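## Task

Read the lot number on the shelf edge under each foam block. Every foam block whose number shows up more than once in the storeroom goes onto the desk, entirely on top with nothing overhanging the desk's edge. Every other foam block stays on its own shelf. The robot must not fall over or finish tilted, or the task fails.

## Robot and tools

ROBOT. TidyBot++: a four-caster mobile base (0.54 m long, 0.50 m wide, 0.38 m high) with one seven-joint Kinova arm and a Robotiq two-finger gripper. The shoulder sits 0.12 m ahead of the base centre and 0.68 m up. Segments: upper arm 0.42 m, forearm 0.31 m, hand 0.31 m. Two cameras: base_camera (fixed on the base, facing forward) and wrist_camera (looks along the hand). The arm starts folded, hand down, sticking out up to 0.08 m ahead of the base, elbow up to 1.15 m high. Loose objects may occasionally get nudged by something else.

FRAMES. Base frame: origin on the floor below the base centre, x forward, y left, z up, metres. hand_pose is reported here: the point between the finger pads; its z axis runs out along the fingers, its y axis is the open/close direction. The odometry frame is the base frame where the scene began; base_odometry counts wheel rotation only, so slip appears as travel. Heading in rad, left positive, -3.142 to 3.142. base_tilt is in degrees, forward and right positive; readings carry about 1 degree of fixed error.

move. One action per call; every key except cameras and blocking belongs to the action.
- base: relative offsets from where the base is, along its axes at the start of the command. translate_m (forward +) and strafe_m (left +) each -2 to 2 m; rotate_rad (counter-clockwise +) -6.3 to 6.3 rad. The base goes straight to the offset point.
- joints: absolute angles by name: joint_1_rad to joint_7_rad in rad, gripper_pos 0 (open, about 85 mm gap) to 1 (closed). Ranges: joint_2_rad ±2.249, joint_4_rad ±2.579, joint_6_rad ±2.099; joints 1, 3, 5, 7 unlimited but take the short way round, so send steps under half a turn. joint_1_rad positive is clockwise from above (opposite to heading). joint_2_rad 0 is upper arm vertical, positive leans forward. With joint_3_rad at 3.14, negative joint_4_rad bends the forearm forward and negative joint_6_rad bends the hand forward. joint_7_rad at 1.57 with hand down opens fingers left-right. Tolerance for done: ±0.039 on joints 1-4, ±0.095 on 5-7, ±0.03 on the gripper.
- target: absolute hand pose, one list of seven numbers [x, y, z, qw, qx, qy, qz], base frame, metres then unit quaternion. With target, joints may hold only gripper_pos.
- speeds: optional caps for this action: translate_m/strafe_m 0.05 to 0.5 m/s, rotate_rad 0.1 to 1.57 rad/s (top values are the defaults). For a combined translate+strafe give one cap.
- cameras: list from base_camera, wrist_camera, all; omitted means all, [] means none.
- blocking: true/omitted waits until everything rests; false returns in about 0.5 s while motion continues (check with wait(0), line "earlier move").
No action lasts over 15 s; base moves end after 14 s (time_out). Unknown keys make a call invalid; out-of-range values get it refused, and a refusal or an uncommanded stop skips your remaining move/wait/finished_scene calls in that reply.

wait(seconds 0 to 10, cameras): commands nothing, returns state and images. stop(cameras): brakes all running motions; braked parts read "stopped" and hold, possibly still pressing. zoom_image(camera, region [x0, y0, x1, y1] pixels, top-left origin, at most 504 by 504): closer look, useful for reading lot numbers. read_manual(section "licences"): licence text only. finished_scene(scene = current scene number): ends the scene irreversibly; the goal must hold without the robot.

RESULTS. "move" reads done or the worst status. base_status, joint_status, hand_status: moving, done, off_target (rested away from target, maybe still pushing), contact_stop, time_out, not_followed, torque_fault, limit_stop_at_motor_heat. "joint command not followed"/"pose unreachable" with "cause:" means a self-collision check held the arm back (no check protects the base). hand_target is where the joints' targets would put the hand. motor_effort is percent of max torque, peak in brackets. on_its_own lists uncommanded behaviour. "Motor temperatures" lists arm joints in joint_positions order; MOTOR HOT appears at 60 °C, an over-temperature stop at 75 °C. "pictures" names the image order; images may lag the state slightly. "ARM HIT" means a hard hit on the base or itself.

PRACTICE. Reach for a target pose, then correct by adding (wanted - measured hand_pose) to your last target; to hold still, resend hand_target, not hand_pose. Hand-forward, low, close poses land badly and can strike the base. Hand-down reach tops out near 0.94 m high, only close in. A load makes the arm sag; correct rather than resending current readings. A gripped object meeting a surface shows as hand_pose stalling. gripper_pos 1 reading done means nothing was grasped; off_target means an object stopped the fingers. Closed fingertips reach about 20 mm beyond the hand point.

AVOID. The arm doesn't steer round furniture and keeps pushing when blocked; joint torque limits are 104.5 N m (joints 1-4) and 51.3 N m (5-7), beyond which the arm freezes 10 s. Don't drive or turn while the arm is caught higher than about 0.6 m, don't reach far out from folded over nearby furniture, and don't swing a stretched arm sideways: the robot can tip. Back away or retract to right a lean. Avoid drops, releasing moving objects, slams, hard pushes, squeezing something still resting on a surface, and fast swinging of loads. Long loaded or stretched holds heat motors.

Each tool is called after "Request:" as name(argument=value, ...) on one line, values as JSON.

## Session

Request:
move(joints={"joint_4_rad":-1.9,"joint_6_rad":0.5})

Scene clock: 2.40 s.
Motor temperatures (°C): [38 35 31 37 40 37 42]
move: done
base_odometry: x=+0.000 y=+0.000 heading=+0.000
base_tilt: forward=-0.3 right=+0.6
base_status: not commanded
joint_positions: joint_1_rad=-0.038 joint_2_rad=-0.374 joint_3_rad=+3.113 joint_4_rad=-1.909 joint_5_rad=-0.004 joint_6_rad=+0.442 joint_7_rad=+1.592 gripper_pos=+0.000
joint_status: all done
motor_effort: joint_1_rad=+0(1) joint_2_rad=-8(9) joint_3_rad=+1(1) joint_4_rad=+22(23) joint_5_rad=+0(1) joint_6_rad=+7(9) joint_7_rad=+0(1)
hand_pose: x=+0.5542 y=+0.0349 z=+1.2280 quat_wxyz=(-0.017, +0.519, +0.025, +0.854) (m; base frame)
hand_target: x=+0.5441 y=+0.0344 z=+1.2486 quat_wxyz=(-0.018, +0.490, +0.024, +0.871) (m; base frame)
hand_status: not commanded
pictures: base_camera, wrist_camera
Images, in order (width x height): base_camera 644x364, wrist_camera 644x476.

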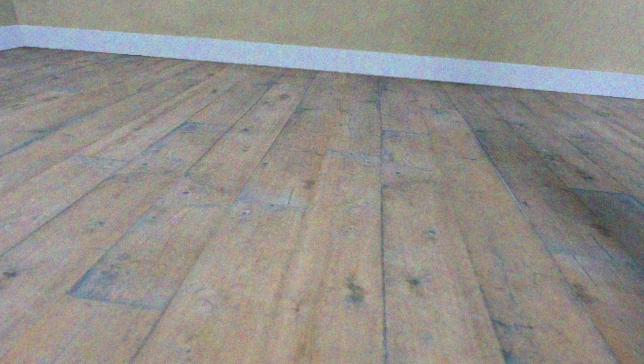

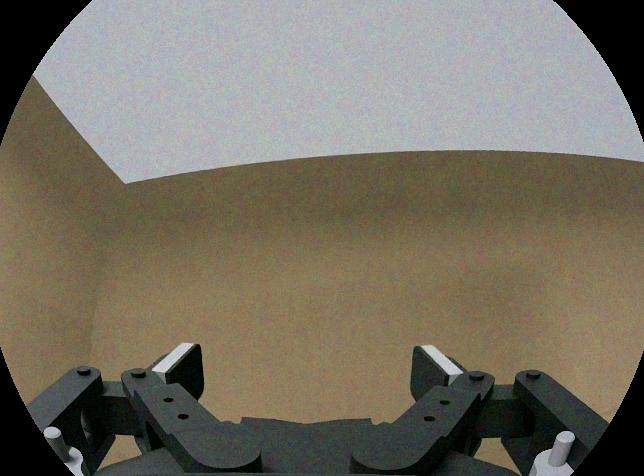

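Request:
move(joints={"joint_6_rad":-0.15}, base={"rotate_rad":0.8})

Request:
move(base={"rotate_rad":0.9})

Request:
move(base={"rotate_rad":0.9})

Request:
move(base={"rotate_rad":0.9})

Request:
move(base={"rotate_rad":0.9})

Request:
move(base={"rotate_rad":0.9})

Request:
move(base={"rotate_rad":0.9})

Scene clock: 4.43 s.
Motor temperatures (°C): [38 35 31 37 40 37 42]
move: done
base_odometry: x=+0.000 y=+0.000 heading=+0.799
base_tilt: forward=-0.3 right=+0.6
base_status: done
joint_positions: joint_1_rad=-0.038 joint_2_rad=-0.375 joint_3_rad=+3.110 joint_4_rad=-1.902 joint_5_rad=-0.004 joint_6_rad=-0.113 joint_7_rad=+1.592 gripper_pos=+0.000
joint_status: all done
motor_effort: joint_1_rad=-1(2) joint_2_rad=-8(11) joint_3_rad=+1(3) joint_4_rad=+23(25) joint_5_rad=+1(1) joint_6_rad=+9(11) joint_7_rad=+0(1)
hand_pose: x=+0.5879 y=+0.0375 z=+1.0650 quat_wxyz=(-0.013, +0.731, +0.035, +0.682) (m; base frame)
hand_target: x=+0.5874 y=+0.0360 z=+1.0546 quat_wxyz=(-0.013, +0.743, +0.034, +0.669) (m; base frame)
hand_status: not commanded
pictures: base_camera, wrist_camera
Images, in order (width x height): base_camera 644x364, wrist_camera 644x476.

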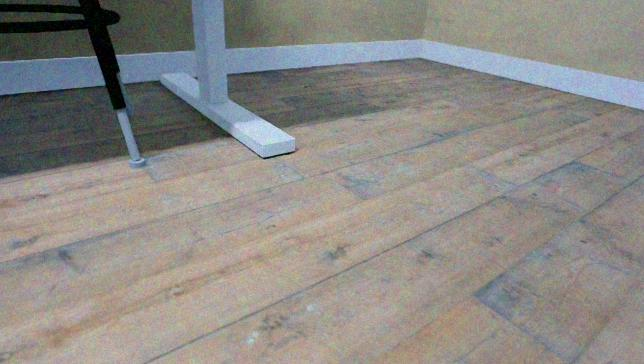

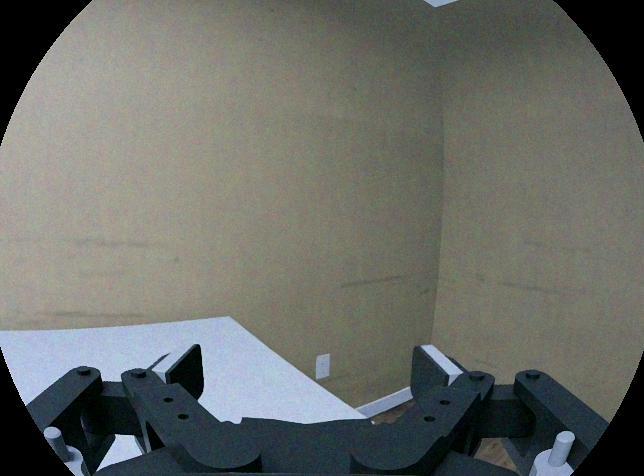

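Scene clock: 6.23 s.
Motor temperatures (°C): [38 35 31 37 40 37 42]
move: done
base_odometry: x=+0.000 y=+0.000 heading=+1.699
base_tilt: forward=-0.4 right=+0.6
base_status: done
joint_positions: joint_1_rad=-0.038 joint_2_rad=-0.375 joint_3_rad=+3.110 joint_4_rad=-1.902 joint_5_rad=-0.004 joint_6_rad=-0.113 joint_7_rad=+1.592 gripper_pos=+0.000
joint_status: not commanded
motor_effort: joint_1_rad=+0(2) joint_2_rad=-9(10) joint_3_rad=+1(3) joint_4_rad=+23(24) joint_5_rad=+1(1) joint_6_rad=+9(9) joint_7_rad=+0(1)
hand_pose: x=+0.5879 y=+0.0379 z=+1.0650 quat_wxyz=(-0.013, +0.731, +0.035, +0.682) (m; base frame)
hand_target: x=+0.5874 y=+0.0360 z=+1.0546 quat_wxyz=(-0.013, +0.743, +0.034, +0.669) (m; base frame)
hand_status: not commanded
pictures: base_camera, wrist_camera
Images, in order (width x height): base_camera 644x364, wrist_camera 644x476.

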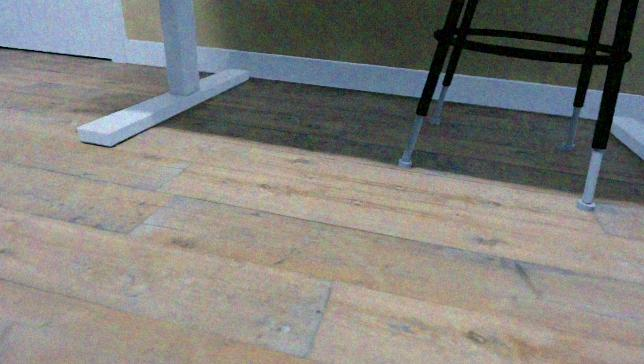

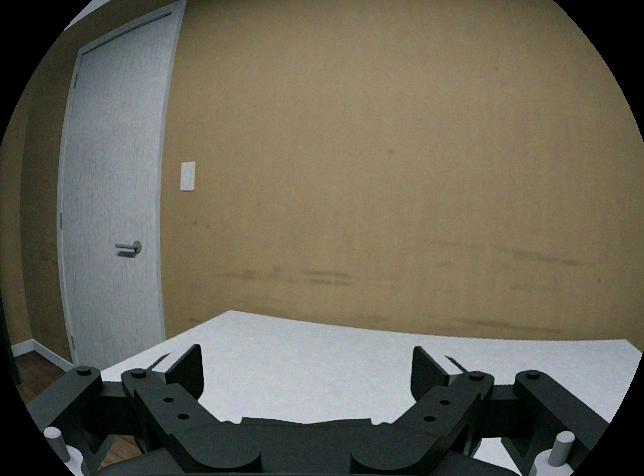

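Scene clock: 8.03 s.
Motor temperatures (°C): [38 35 31 37 40 37 42]
move: done
base_odometry: x=+0.000 y=+0.000 heading=+2.598
base_tilt: forward=-0.3 right=+0.6
base_status: done
joint_positions: joint_1_rad=-0.038 joint_2_rad=-0.375 joint_3_rad=+3.109 joint_4_rad=-1.902 joint_5_rad=-0.004 joint_6_rad=-0.113 joint_7_rad=+1.592 gripper_pos=+0.000
joint_status: not commanded
motor_effort: joint_1_rad=+0(2) joint_2_rad=-8(9) joint_3_rad=+1(3) joint_4_rad=+22(23) joint_5_rad=+1(1) joint_6_rad=+9(9) joint_7_rad=+0(1)
hand_pose: x=+0.5878 y=+0.0381 z=+1.0650 quat_wxyz=(-0.014, +0.731, +0.035, +0.682) (m; base frame)
hand_target: x=+0.5874 y=+0.0360 z=+1.0546 quat_wxyz=(-0.013, +0.743, +0.034, +0.669) (m; base frame)
hand_status: not commanded
pictures: base_camera, wrist_camera
Images, in order (width x height): base_camera 644x364, wrist_camera 644x476.

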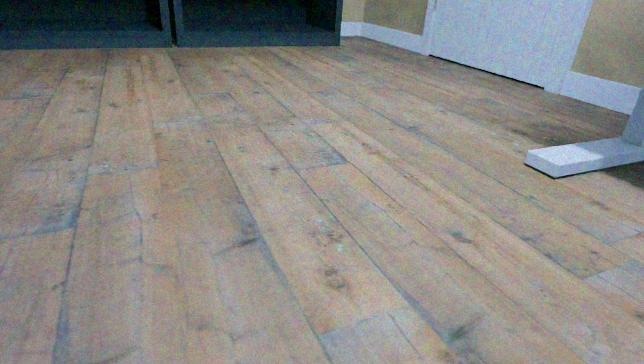

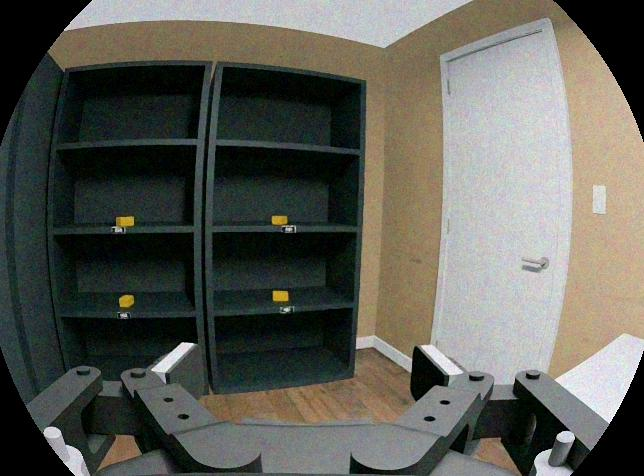

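Scene clock: 9.83 s.
Motor temperatures (°C): [38 35 31 37 40 37 42]
move: done
base_odometry: x=+0.000 y=+0.000 heading=-2.786
base_tilt: forward=-0.3 right=+0.6
base_status: done
joint_positions: joint_1_rad=-0.038 joint_2_rad=-0.375 joint_3_rad=+3.109 joint_4_rad=-1.902 joint_5_rad=-0.004 joint_6_rad=-0.113 joint_7_rad=+1.592 gripper_pos=+0.000
joint_status: not commanded
motor_effort: joint_1_rad=-1(2) joint_2_rad=-8(10) joint_3_rad=+1(3) joint_4_rad=+23(24) joint_5_rad=+1(1) joint_6_rad=+8(10) joint_7_rad=+0(1)
hand_pose: x=+0.5878 y=+0.0383 z=+1.0650 quat_wxyz=(-0.014, +0.731, +0.035, +0.682) (m; base frame)
hand_target: x=+0.5874 y=+0.0360 z=+1.0546 quat_wxyz=(-0.013, +0.743, +0.034, +0.669) (m; base frame)
hand_status: not commanded
pictures: base_camera, wrist_camera
Images, in order (width x height): base_camera 644x364, wrist_camera 644x476.

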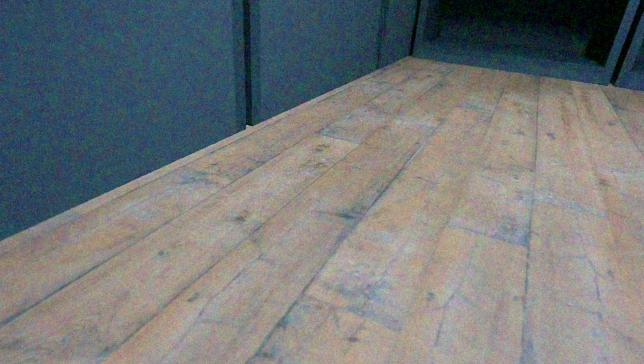

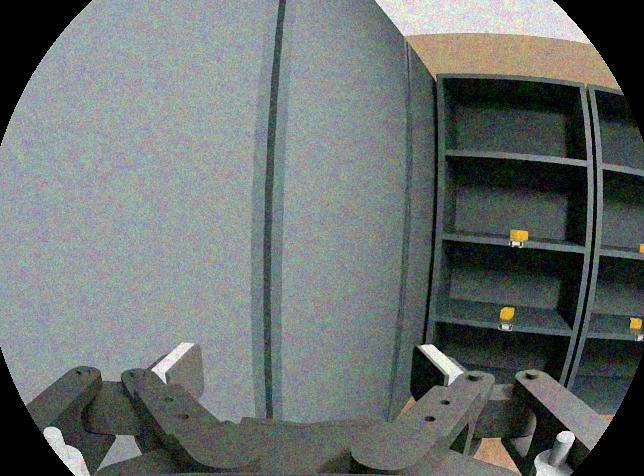

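Scene clock: 11.63 s.
Motor temperatures (°C): [38 35 31 37 40 37 42]
move: done
base_odometry: x=+0.000 y=+0.000 heading=-1.887
base_tilt: forward=-0.3 right=+0.6
base_status: done
joint_positions: joint_1_rad=-0.038 joint_2_rad=-0.375 joint_3_rad=+3.109 joint_4_rad=-1.902 joint_5_rad=-0.004 joint_6_rad=-0.113 joint_7_rad=+1.592 gripper_pos=+0.000
joint_status: not commanded
motor_effort: joint_1_rad=-1(2) joint_2_rad=-8(11) joint_3_rad=+1(3) joint_4_rad=+23(23) joint_5_rad=+1(1) joint_6_rad=+8(9) joint_7_rad=+0(1)
hand_pose: x=+0.5878 y=+0.0383 z=+1.0650 quat_wxyz=(-0.014, +0.731, +0.035, +0.682) (m; base frame)
hand_target: x=+0.5874 y=+0.0360 z=+1.0546 quat_wxyz=(-0.013, +0.743, +0.034, +0.669) (m; base frame)
hand_status: not commanded
pictures: base_camera, wrist_camera
Images, in order (width x height): base_camera 644x364, wrist_camera 644x476.

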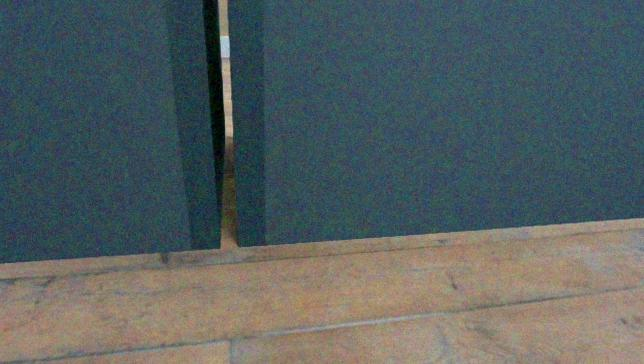

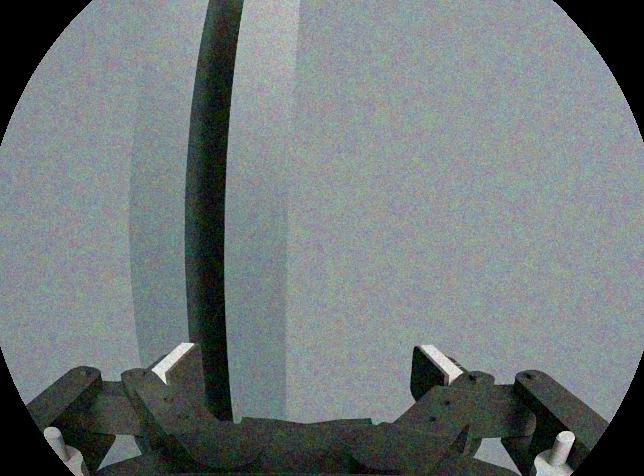

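Scene clock: 13.43 s.
Motor temperatures (°C): [38 35 31 37 40 37 42]
move: done
base_odometry: x=+0.000 y=+0.000 heading=-0.988
base_tilt: forward=-0.3 right=+0.6
base_status: done
joint_positions: joint_1_rad=-0.038 joint_2_rad=-0.375 joint_3_rad=+3.109 joint_4_rad=-1.902 joint_5_rad=-0.004 joint_6_rad=-0.113 joint_7_rad=+1.592 gripper_pos=+0.000
joint_status: not commanded
motor_effort: joint_1_rad=+0(2) joint_2_rad=-8(10) joint_3_rad=+1(3) joint_4_rad=+23(23) joint_5_rad=+1(1) joint_6_rad=+9(9) joint_7_rad=+0(1)
hand_pose: x=+0.5878 y=+0.0383 z=+1.0650 quat_wxyz=(-0.014, +0.731, +0.035, +0.682) (m; base frame)
hand_target: x=+0.5874 y=+0.0360 z=+1.0546 quat_wxyz=(-0.013, +0.743, +0.034, +0.669) (m; base frame)
hand_status: not commanded
pictures: base_camera, wrist_camera
Images, in order (width x height): base_camera 644x364, wrist_camera 644x476.

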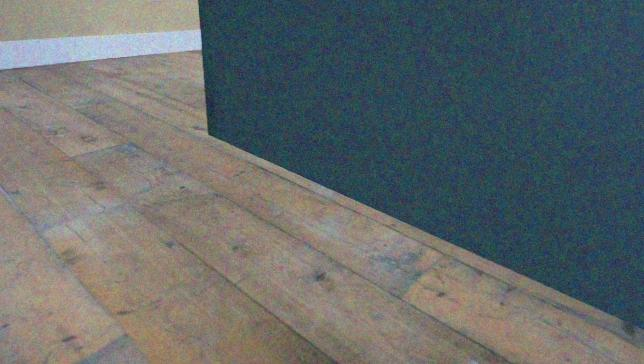

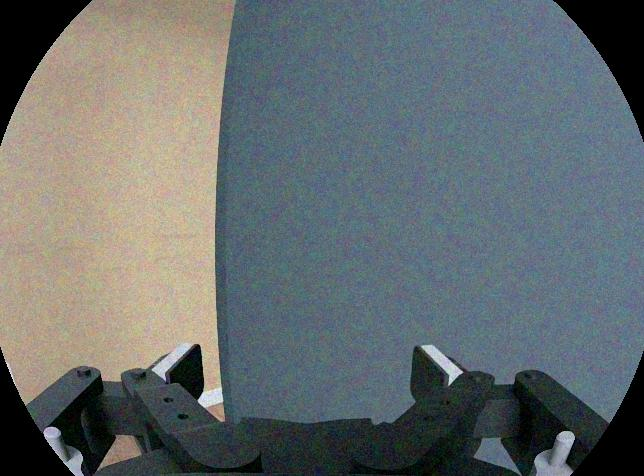

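Scene clock: 15.23 s.
Motor temperatures (°C): [38 35 31 37 40 37 42]
move: done
base_odometry: x=+0.000 y=+0.000 heading=-0.089
base_tilt: forward=-0.4 right=+0.6
base_status: done
joint_positions: joint_1_rad=-0.038 joint_2_rad=-0.375 joint_3_rad=+3.109 joint_4_rad=-1.902 joint_5_rad=-0.004 joint_6_rad=-0.113 joint_7_rad=+1.592 gripper_pos=+0.000
joint_status: not commanded
motor_effort: joint_1_rad=-1(2) joint_2_rad=-8(10) joint_3_rad=+1(3) joint_4_rad=+22(23) joint_5_rad=+1(1) joint_6_rad=+8(9) joint_7_rad=-1(1)
hand_pose: x=+0.5878 y=+0.0383 z=+1.0650 quat_wxyz=(-0.014, +0.731, +0.035, +0.682) (m; base frame)
hand_target: x=+0.5874 y=+0.0360 z=+1.0546 quat_wxyz=(-0.013, +0.743, +0.034, +0.669) (m; base frame)
hand_status: not commanded
pictures: base_camera, wrist_camera
Images, in order (width x height): base_camera 644x364, wrist_camera 644x476.

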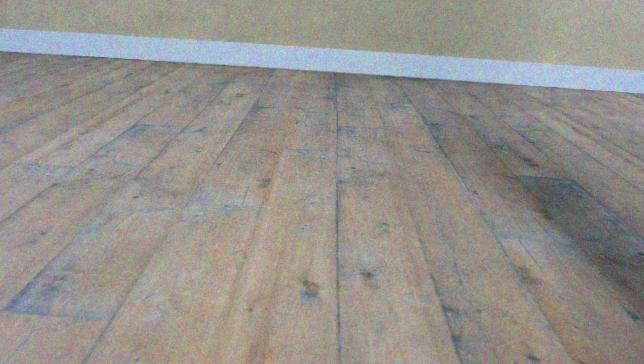

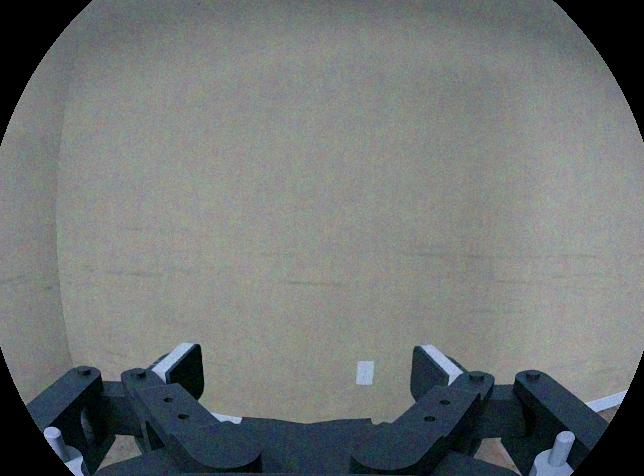

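Request:
move(base={"rotate_rad":2.95})

Request:
zoom_image(camera="wrist_camera", region=[150, 140, 450, 360])

Scene clock: 18.63 s.
Motor temperatures (°C): [38 35 31 37 40 37 42]
move: done
base_odometry: x=+0.000 y=+0.000 heading=+2.861
base_tilt: forward=-0.3 right=+0.6
base_status: done
joint_positions: joint_1_rad=-0.038 joint_2_rad=-0.375 joint_3_rad=+3.111 joint_4_rad=-1.902 joint_5_rad=-0.004 joint_6_rad=-0.113 joint_7_rad=+1.592 gripper_pos=+0.000
joint_status: not commanded
motor_effort: joint_1_rad=+0(2) joint_2_rad=-9(11) joint_3_rad=+1(2) joint_4_rad=+22(23) joint_5_rad=+1(1) joint_6_rad=+9(9) joint_7_rad=+0(1)
hand_pose: x=+0.5879 y=+0.0374 z=+1.0650 quat_wxyz=(-0.013, +0.731, +0.035, +0.682) (m; base frame)
hand_target: x=+0.5874 y=+0.0360 z=+1.0546 quat_wxyz=(-0.013, +0.743, +0.034, +0.669) (m; base frame)
hand_status: not commanded
pictures: base_camera, wrist_camera
Images, in order (width x height): base_camera 644x364, wrist_camera 644x476.

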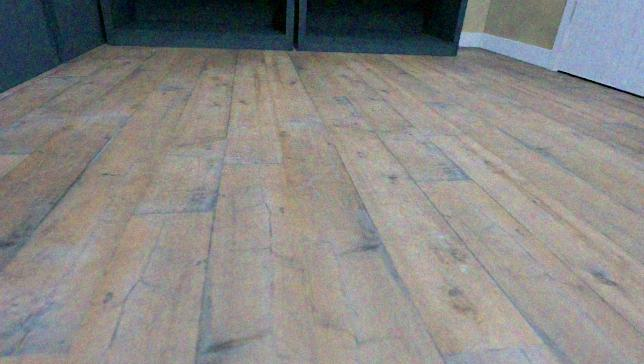

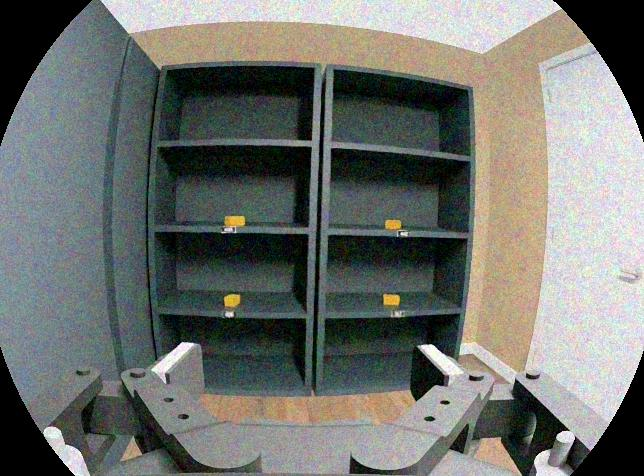

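Scaled by 1.680.

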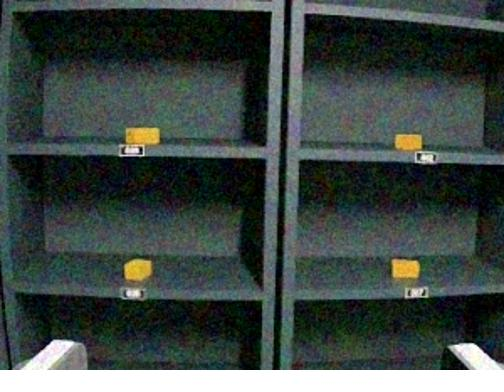

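Request:
move(base={"translate_m":1.1,"rotate_rad":-0.06})

Request:
zoom_image(camera="wrist_camera", region=[80, 200, 330, 400])

Request:
zoom_image(camera="wrist_camera", region=[330, 200, 580, 400])

Scene clock: 22.50 s.
Motor temperatures (°C): [38 35 31 37 40 37 42]
move: done
base_odometry: x=-1.057 y=+0.305 heading=+2.801
base_tilt: forward=-0.3 right=+0.6
base_status: done
joint_positions: joint_1_rad=-0.038 joint_2_rad=-0.376 joint_3_rad=+3.115 joint_4_rad=-1.902 joint_5_rad=-0.004 joint_6_rad=-0.113 joint_7_rad=+1.592 gripper_pos=+0.000
joint_status: not commanded
motor_effort: joint_1_rad=+0(2) joint_2_rad=-8(12) joint_3_rad=+1(3) joint_4_rad=+23(24) joint_5_rad=+1(1) joint_6_rad=+9(9) joint_7_rad=+0(1)
hand_pose: x=+0.5877 y=+0.0350 z=+1.0656 quat_wxyz=(-0.012, +0.730, +0.033, +0.682) (m; base frame)
hand_target: x=+0.5874 y=+0.0360 z=+1.0546 quat_wxyz=(-0.013, +0.743, +0.034, +0.669) (m; base frame)
hand_status: not commanded
pictures: base_camera, wrist_camera
Images, in order (width x height): base_camera 644x364, wrist_camera 644x476.

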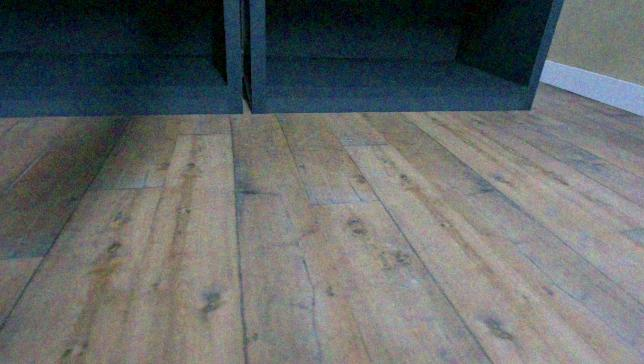

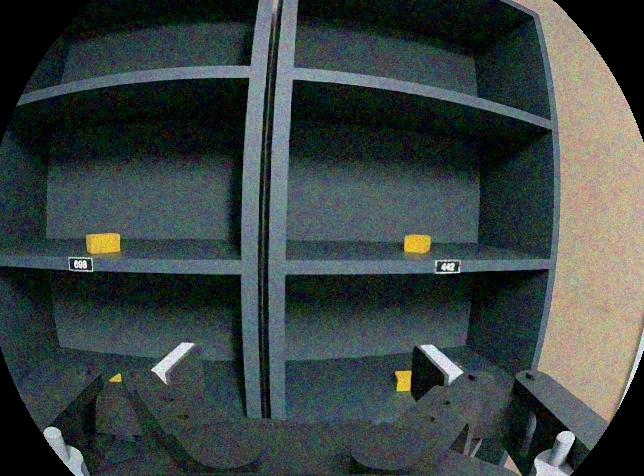

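Scaled by 2.016.

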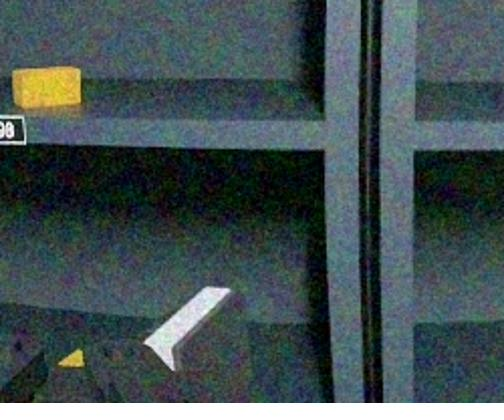

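Scaled by 2.016.

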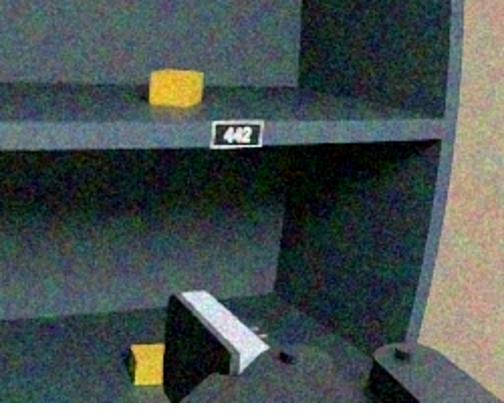

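Request:
move(joints={"joint_6_rad":-0.65})

Request:
zoom_image(camera="wrist_camera", region=[50, 20, 300, 220])

Request:
zoom_image(camera="wrist_camera", region=[300, 20, 550, 220])

Request:
zoom_image(camera="wrist_camera", region=[50, 200, 300, 400])

Request:
zoom_image(camera="wrist_camera", region=[300, 200, 550, 400])

Scene clock: 24.03 s.
Motor temperatures (°C): [38 35 31 37 40 37 42]
move: done
base_odometry: x=-1.057 y=+0.305 heading=+2.801
base_tilt: forward=-0.3 right=+0.6
base_status: not commanded
joint_positions: joint_1_rad=-0.038 joint_2_rad=-0.376 joint_3_rad=+3.115 joint_4_rad=-1.899 joint_5_rad=-0.004 joint_6_rad=-0.604 joint_7_rad=+1.592 gripper_pos=+0.000
joint_status: all done
motor_effort: joint_1_rad=+0(1) joint_2_rad=-8(10) joint_3_rad=+1(1) joint_4_rad=+21(24) joint_5_rad=+1(1) joint_6_rad=+7(10) joint_7_rad=+0(1)
hand_pose: x=+0.5415 y=+0.0313 z=+0.9233 quat_wxyz=(-0.008, +0.873, +0.038, +0.485) (m; base frame)
hand_target: x=+0.5339 y=+0.0317 z=+0.9102 quat_wxyz=(-0.008, +0.885, +0.040, +0.464) (m; base frame)
hand_status: not commanded
pictures: base_camera, wrist_camera
Images, in order (width x height): base_camera 644x364, wrist_camera 644x476.

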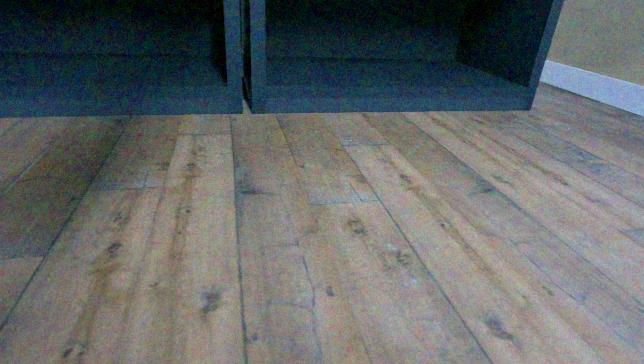

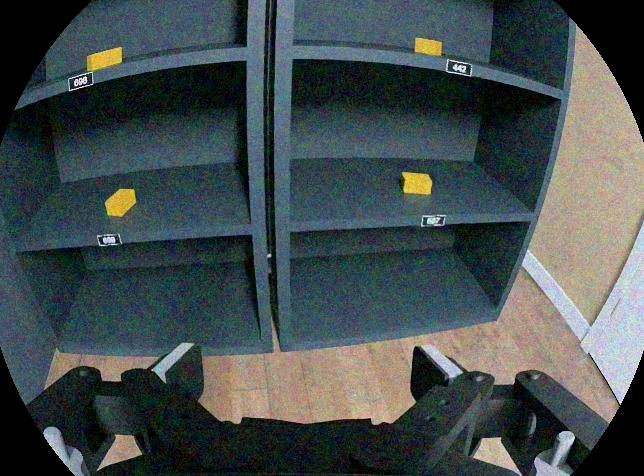

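Scaled by 2.016.

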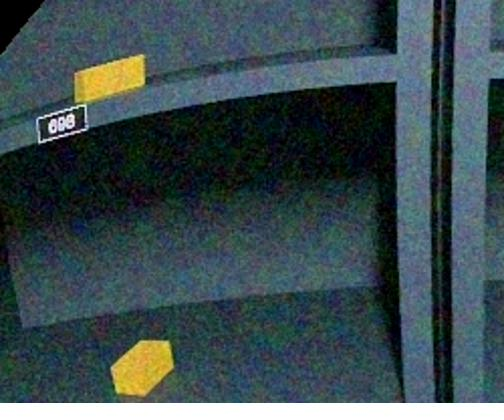

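Scaled by 2.016.

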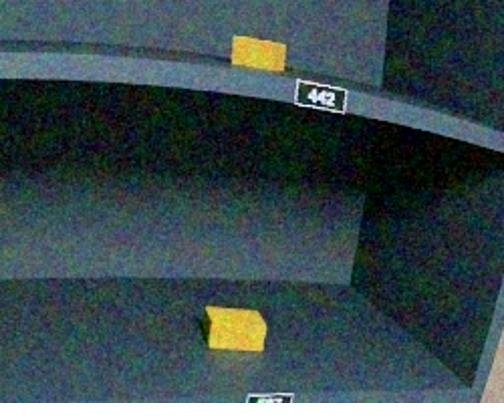

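Scaled by 2.016.

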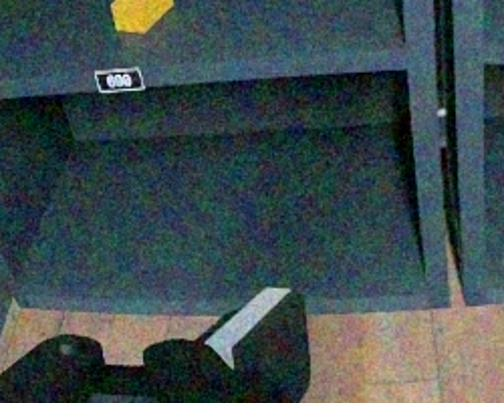

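Scaled by 2.016.

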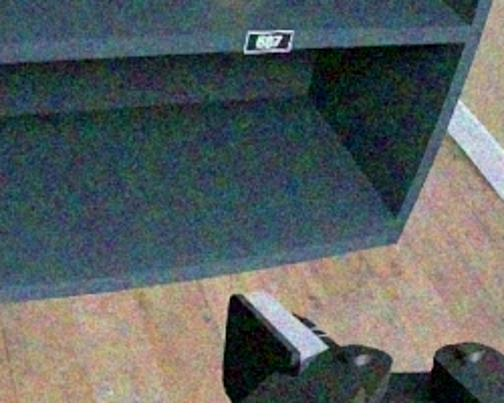

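Request:
zoom_image(camera="wrist_camera", region=[60, 65, 100, 97])

Request:
zoom_image(camera="wrist_camera", region=[90, 225, 130, 257])

Request:
zoom_image(camera="wrist_camera", region=[413, 205, 453, 237])

Scaled by 12.600.

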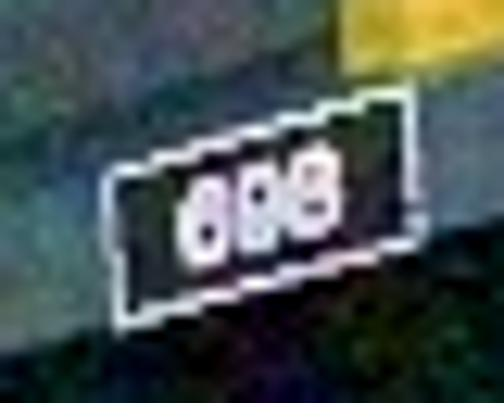

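Scaled by 12.600.

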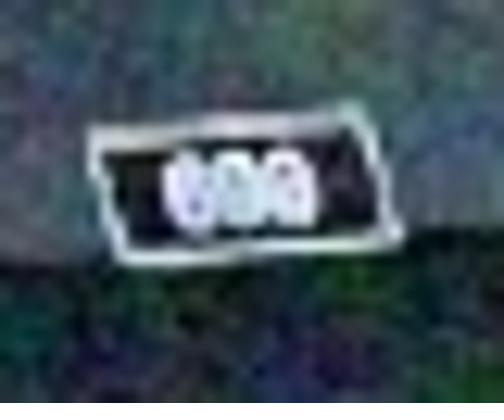

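Scaled by 12.600.

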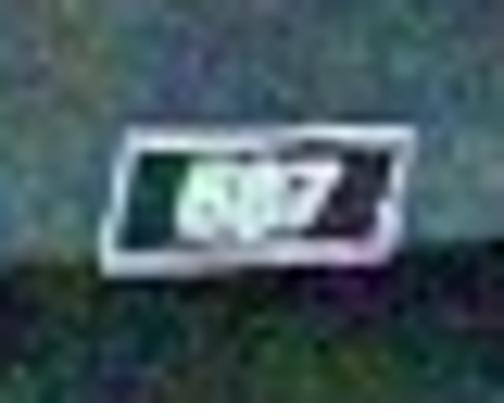

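Request:
move(base={"translate_m":0.35,"strafe_m":0.1})

Request:
zoom_image(camera="wrist_camera", region=[0, 180, 200, 340])

Request:
zoom_image(camera="wrist_camera", region=[400, 180, 600, 340])

Scene clock: 26.63 s.
Motor temperatures (°C): [38 35 31 37 40 37 42]
move: done
base_odometry: x=-1.420 y=+0.328 heading=+2.800
base_tilt: forward=-0.3 right=+0.6
base_status: done
joint_positions: joint_1_rad=-0.038 joint_2_rad=-0.372 joint_3_rad=+3.115 joint_4_rad=-1.899 joint_5_rad=-0.004 joint_6_rad=-0.605 joint_7_rad=+1.592 gripper_pos=+0.000
joint_status: not commanded
motor_effort: joint_1_rad=+0(1) joint_2_rad=-7(10) joint_3_rad=+1(1) joint_4_rad=+23(23) joint_5_rad=+1(1) joint_6_rad=+8(9) joint_7_rad=+0(1)
hand_pose: x=+0.5422 y=+0.0313 z=+0.9216 quat_wxyz=(-0.008, +0.874, +0.038, +0.483) (m; base frame)
hand_target: x=+0.5339 y=+0.0317 z=+0.9102 quat_wxyz=(-0.008, +0.885, +0.040, +0.464) (m; base frame)
hand_status: not commanded
pictures: base_camera, wrist_camera
Images, in order (width x height): base_camera 644x364, wrist_camera 644x476.

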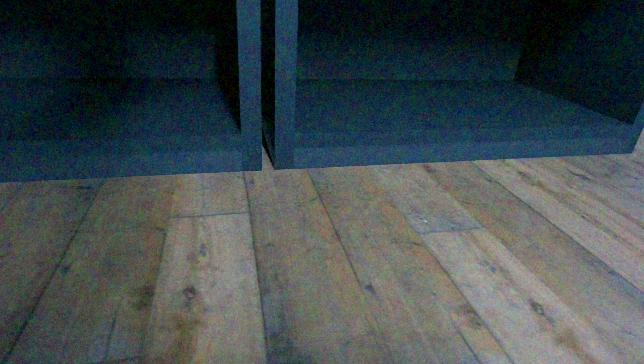

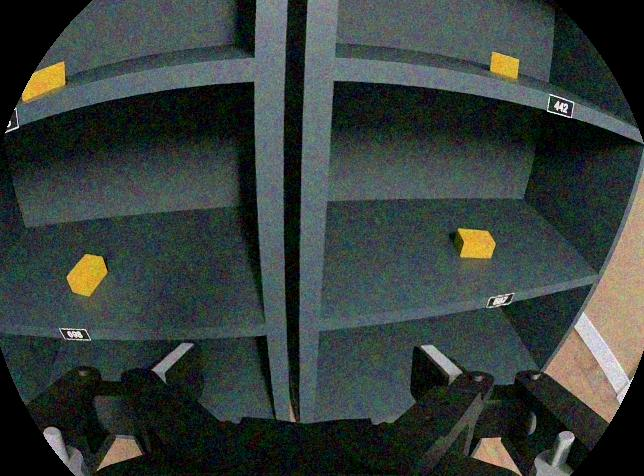

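Scaled by 2.520.

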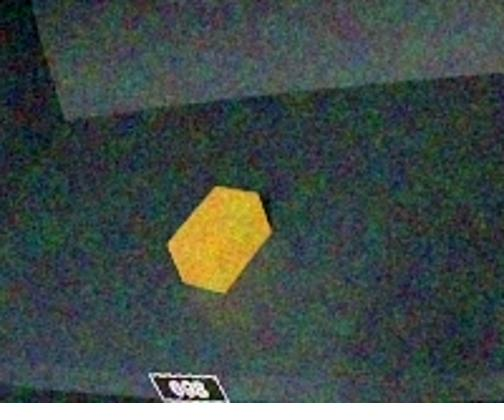

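Scaled by 2.520.

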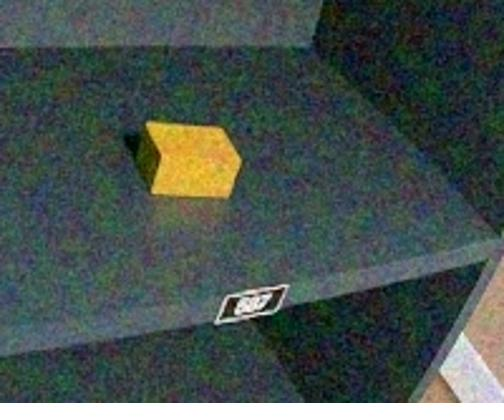

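Request:
zoom_image(camera="wrist_camera", region=[55, 320, 95, 352])

Request:
zoom_image(camera="wrist_camera", region=[480, 284, 520, 316])

Scaled by 12.600.

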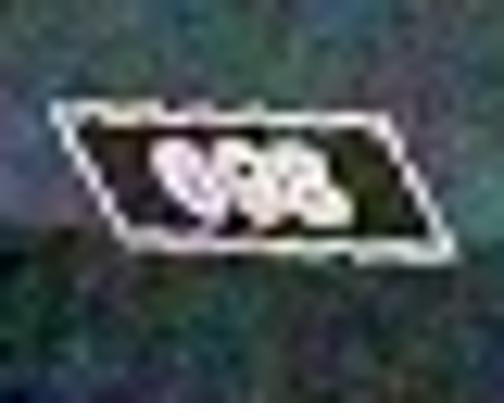

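Scaled by 12.600.

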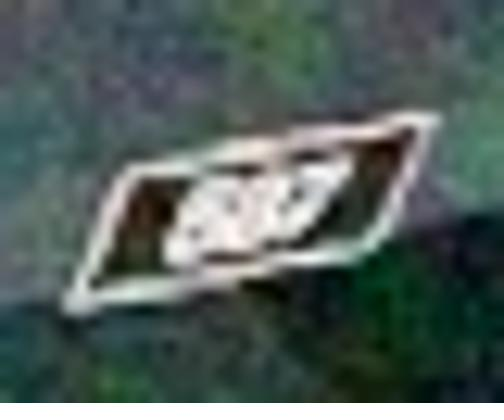

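Request:
move(base={"translate_m":-0.3,"strafe_m":0.15})

Request:
move(joints={"joint_1_rad":0,"joint_2_rad":0.5,"joint_3_rad":3.14,"joint_4_rad":-2.26,"joint_5_rad":0,"joint_6_rad":1.1,"joint_7_rad":1.57})

Request:
zoom_image(camera="wrist_camera", region=[60, 150, 310, 350])

Request:
zoom_image(camera="wrist_camera", region=[310, 150, 560, 350])

Scene clock: 28.97 s.
Motor temperatures (°C): [38 35 31 37 40 37 42]
move: done
base_odometry: x=-1.188 y=+0.086 heading=+2.799
base_tilt: forward=-0.3 right=+0.6
base_status: done
joint_positions: joint_1_rad=-0.038 joint_2_rad=-0.382 joint_3_rad=+3.114 joint_4_rad=-1.899 joint_5_rad=-0.004 joint_6_rad=-0.607 joint_7_rad=+1.592 gripper_pos=+0.000
joint_status: not commanded
motor_effort: joint_1_rad=-1(1) joint_2_rad=-7(11) joint_3_rad=+1(3) joint_4_rad=+22(23) joint_5_rad=+1(1) joint_6_rad=+7(8) joint_7_rad=+0(1)
hand_pose: x=+0.5395 y=+0.0313 z=+0.9250 quat_wxyz=(-0.008, +0.873, +0.038, +0.487) (m; base frame)
hand_target: x=+0.5339 y=+0.0317 z=+0.9102 quat_wxyz=(-0.008, +0.885, +0.040, +0.464) (m; base frame)
hand_status: not commanded
pictures: base_camera, wrist_camera
Images, in order (width x height): base_camera 644x364, wrist_camera 644x476.

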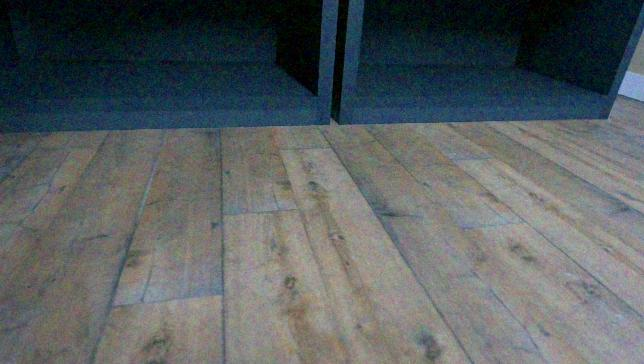

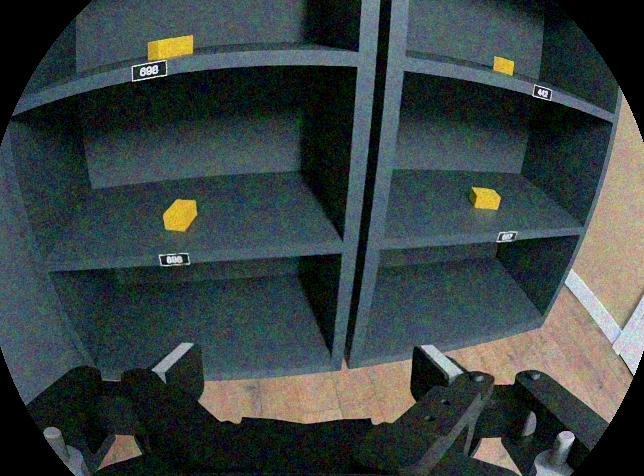

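Scene clock: 31.70 s.
Motor temperatures (°C): [38 35 31 37 40 37 42]
move: done
base_odometry: x=-1.188 y=+0.086 heading=+2.800
base_tilt: forward=-0.3 right=+0.6
base_status: not commanded
joint_positions: joint_1_rad=-0.020 joint_2_rad=+0.477 joint_3_rad=+3.123 joint_4_rad=-2.232 joint_5_rad=-0.004 joint_6_rad=+1.042 joint_7_rad=+1.592 gripper_pos=+0.000
joint_status: all done
motor_effort: joint_1_rad=+0(2) joint_2_rad=-29(31) joint_3_rad=+0(2) joint_4_rad=+12(22) joint_5_rad=+1(2) joint_6_rad=+9(10) joint_7_rad=+0(1)
hand_pose: x=+0.7533 y=+0.0223 z=+0.7405 quat_wxyz=(-0.007, +0.740, +0.016, +0.672) (m; base frame)
hand_target: x=+0.7478 y=+0.0022 z=+0.7316 quat_wxyz=(-0.001, +0.738, +0.000, +0.675) (m; base frame)
hand_status: not commanded
pictures: base_camera, wrist_camera
Images, in order (width x height): base_camera 644x364, wrist_camera 644x476.

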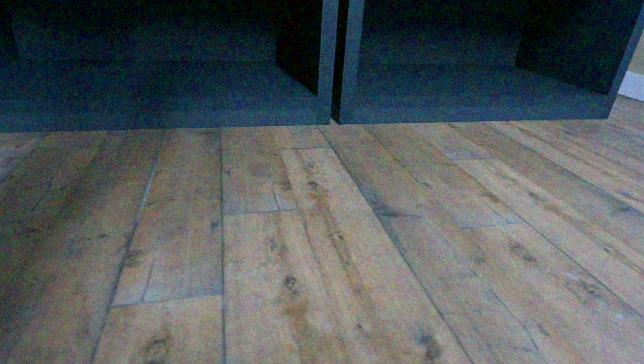

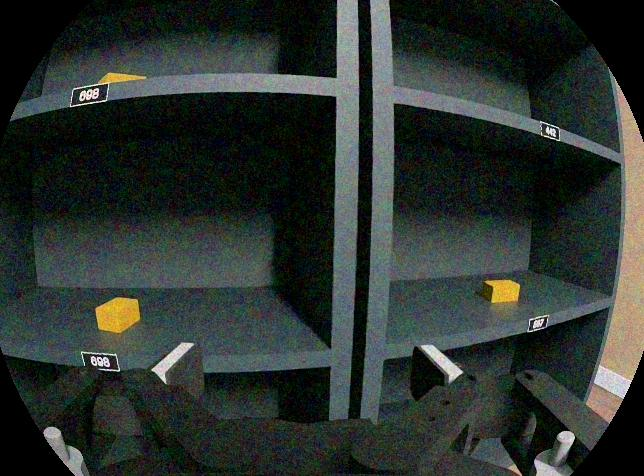

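Scaled by 2.016.

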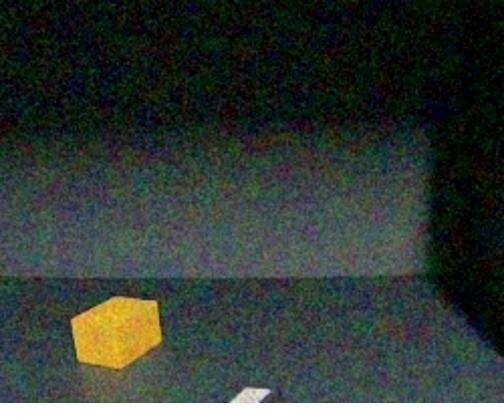

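Scaled by 2.016.

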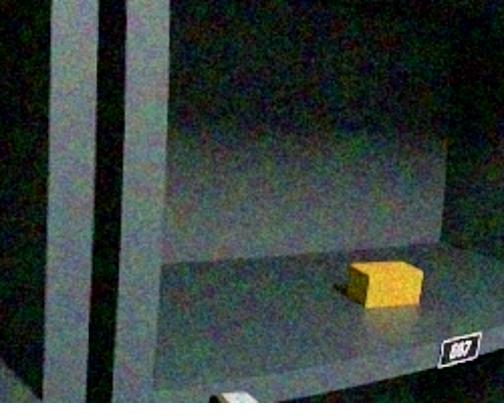

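Request:
zoom_image(camera="wrist_camera", region=[70, 78, 110, 110])

Request:
zoom_image(camera="wrist_camera", region=[80, 346, 120, 378])

Request:
zoom_image(camera="wrist_camera", region=[518, 307, 558, 339])

Scaled by 12.600.

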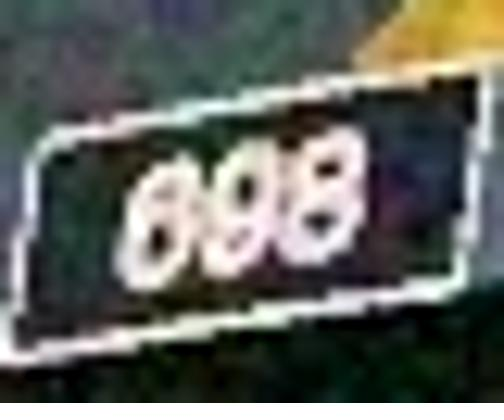

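Scaled by 12.600.

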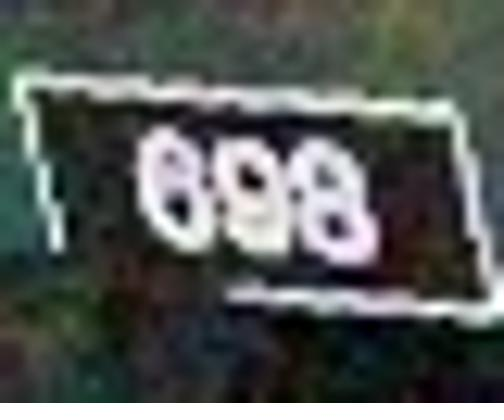

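Scaled by 12.600.

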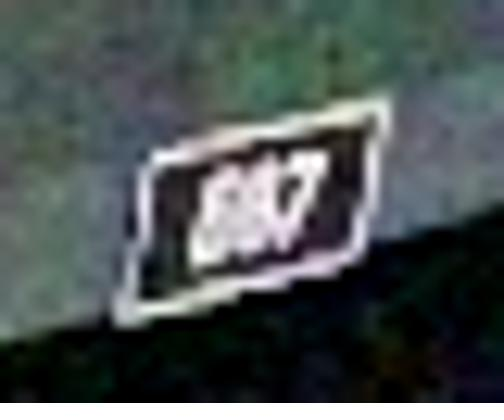

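Request:
move(base={"strafe_m":-0.6})

Request:
zoom_image(camera="wrist_camera", region=[240, 310, 320, 374])

Scene clock: 34.63 s.
Motor temperatures (°C): [38 35 31 37 40 37 42]
move: done
base_odometry: x=-0.987 y=+0.651 heading=+2.799
base_tilt: forward=-0.3 right=+0.6
base_status: done
joint_positions: joint_1_rad=-0.005 joint_2_rad=+0.477 joint_3_rad=+3.132 joint_4_rad=-2.233 joint_5_rad=-0.004 joint_6_rad=+1.046 joint_7_rad=+1.592 gripper_pos=+0.000
joint_status: not commanded
motor_effort: joint_1_rad=-1(3) joint_2_rad=-29(30) joint_3_rad=+0(2) joint_4_rad=+12(14) joint_5_rad=+1(2) joint_6_rad=+9(9) joint_7_rad=+0(1)
hand_pose: x=+0.7535 y=+0.0086 z=+0.7410 quat_wxyz=(+0.002, +0.739, +0.009, +0.673) (m; base frame)
hand_target: x=+0.7478 y=+0.0022 z=+0.7316 quat_wxyz=(-0.001, +0.738, +0.000, +0.675) (m; base frame)
hand_status: not commanded
pictures: base_camera, wrist_camera
Images, in order (width x height): base_camera 644x364, wrist_camera 644x476.

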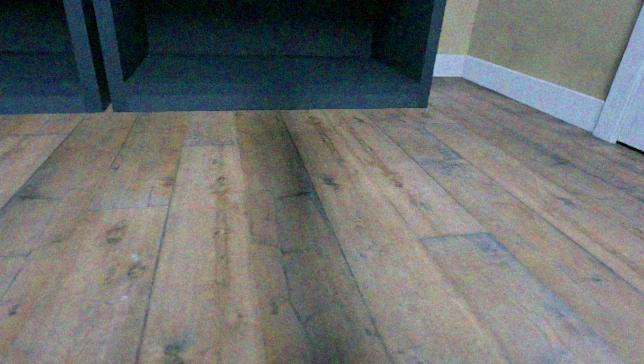

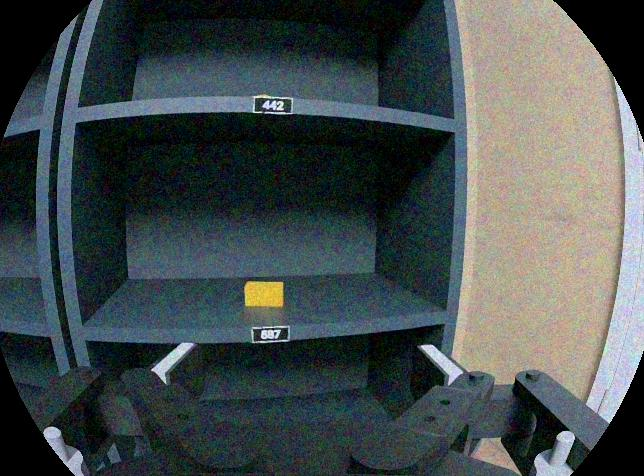

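Scaled by 6.300.

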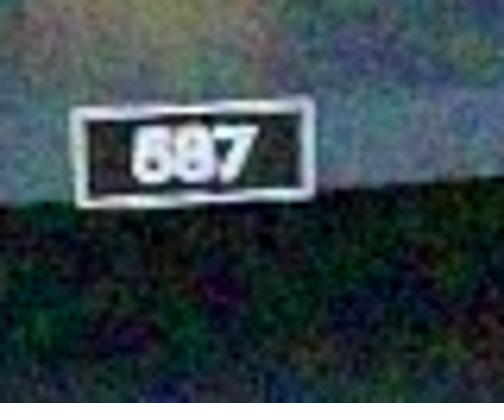

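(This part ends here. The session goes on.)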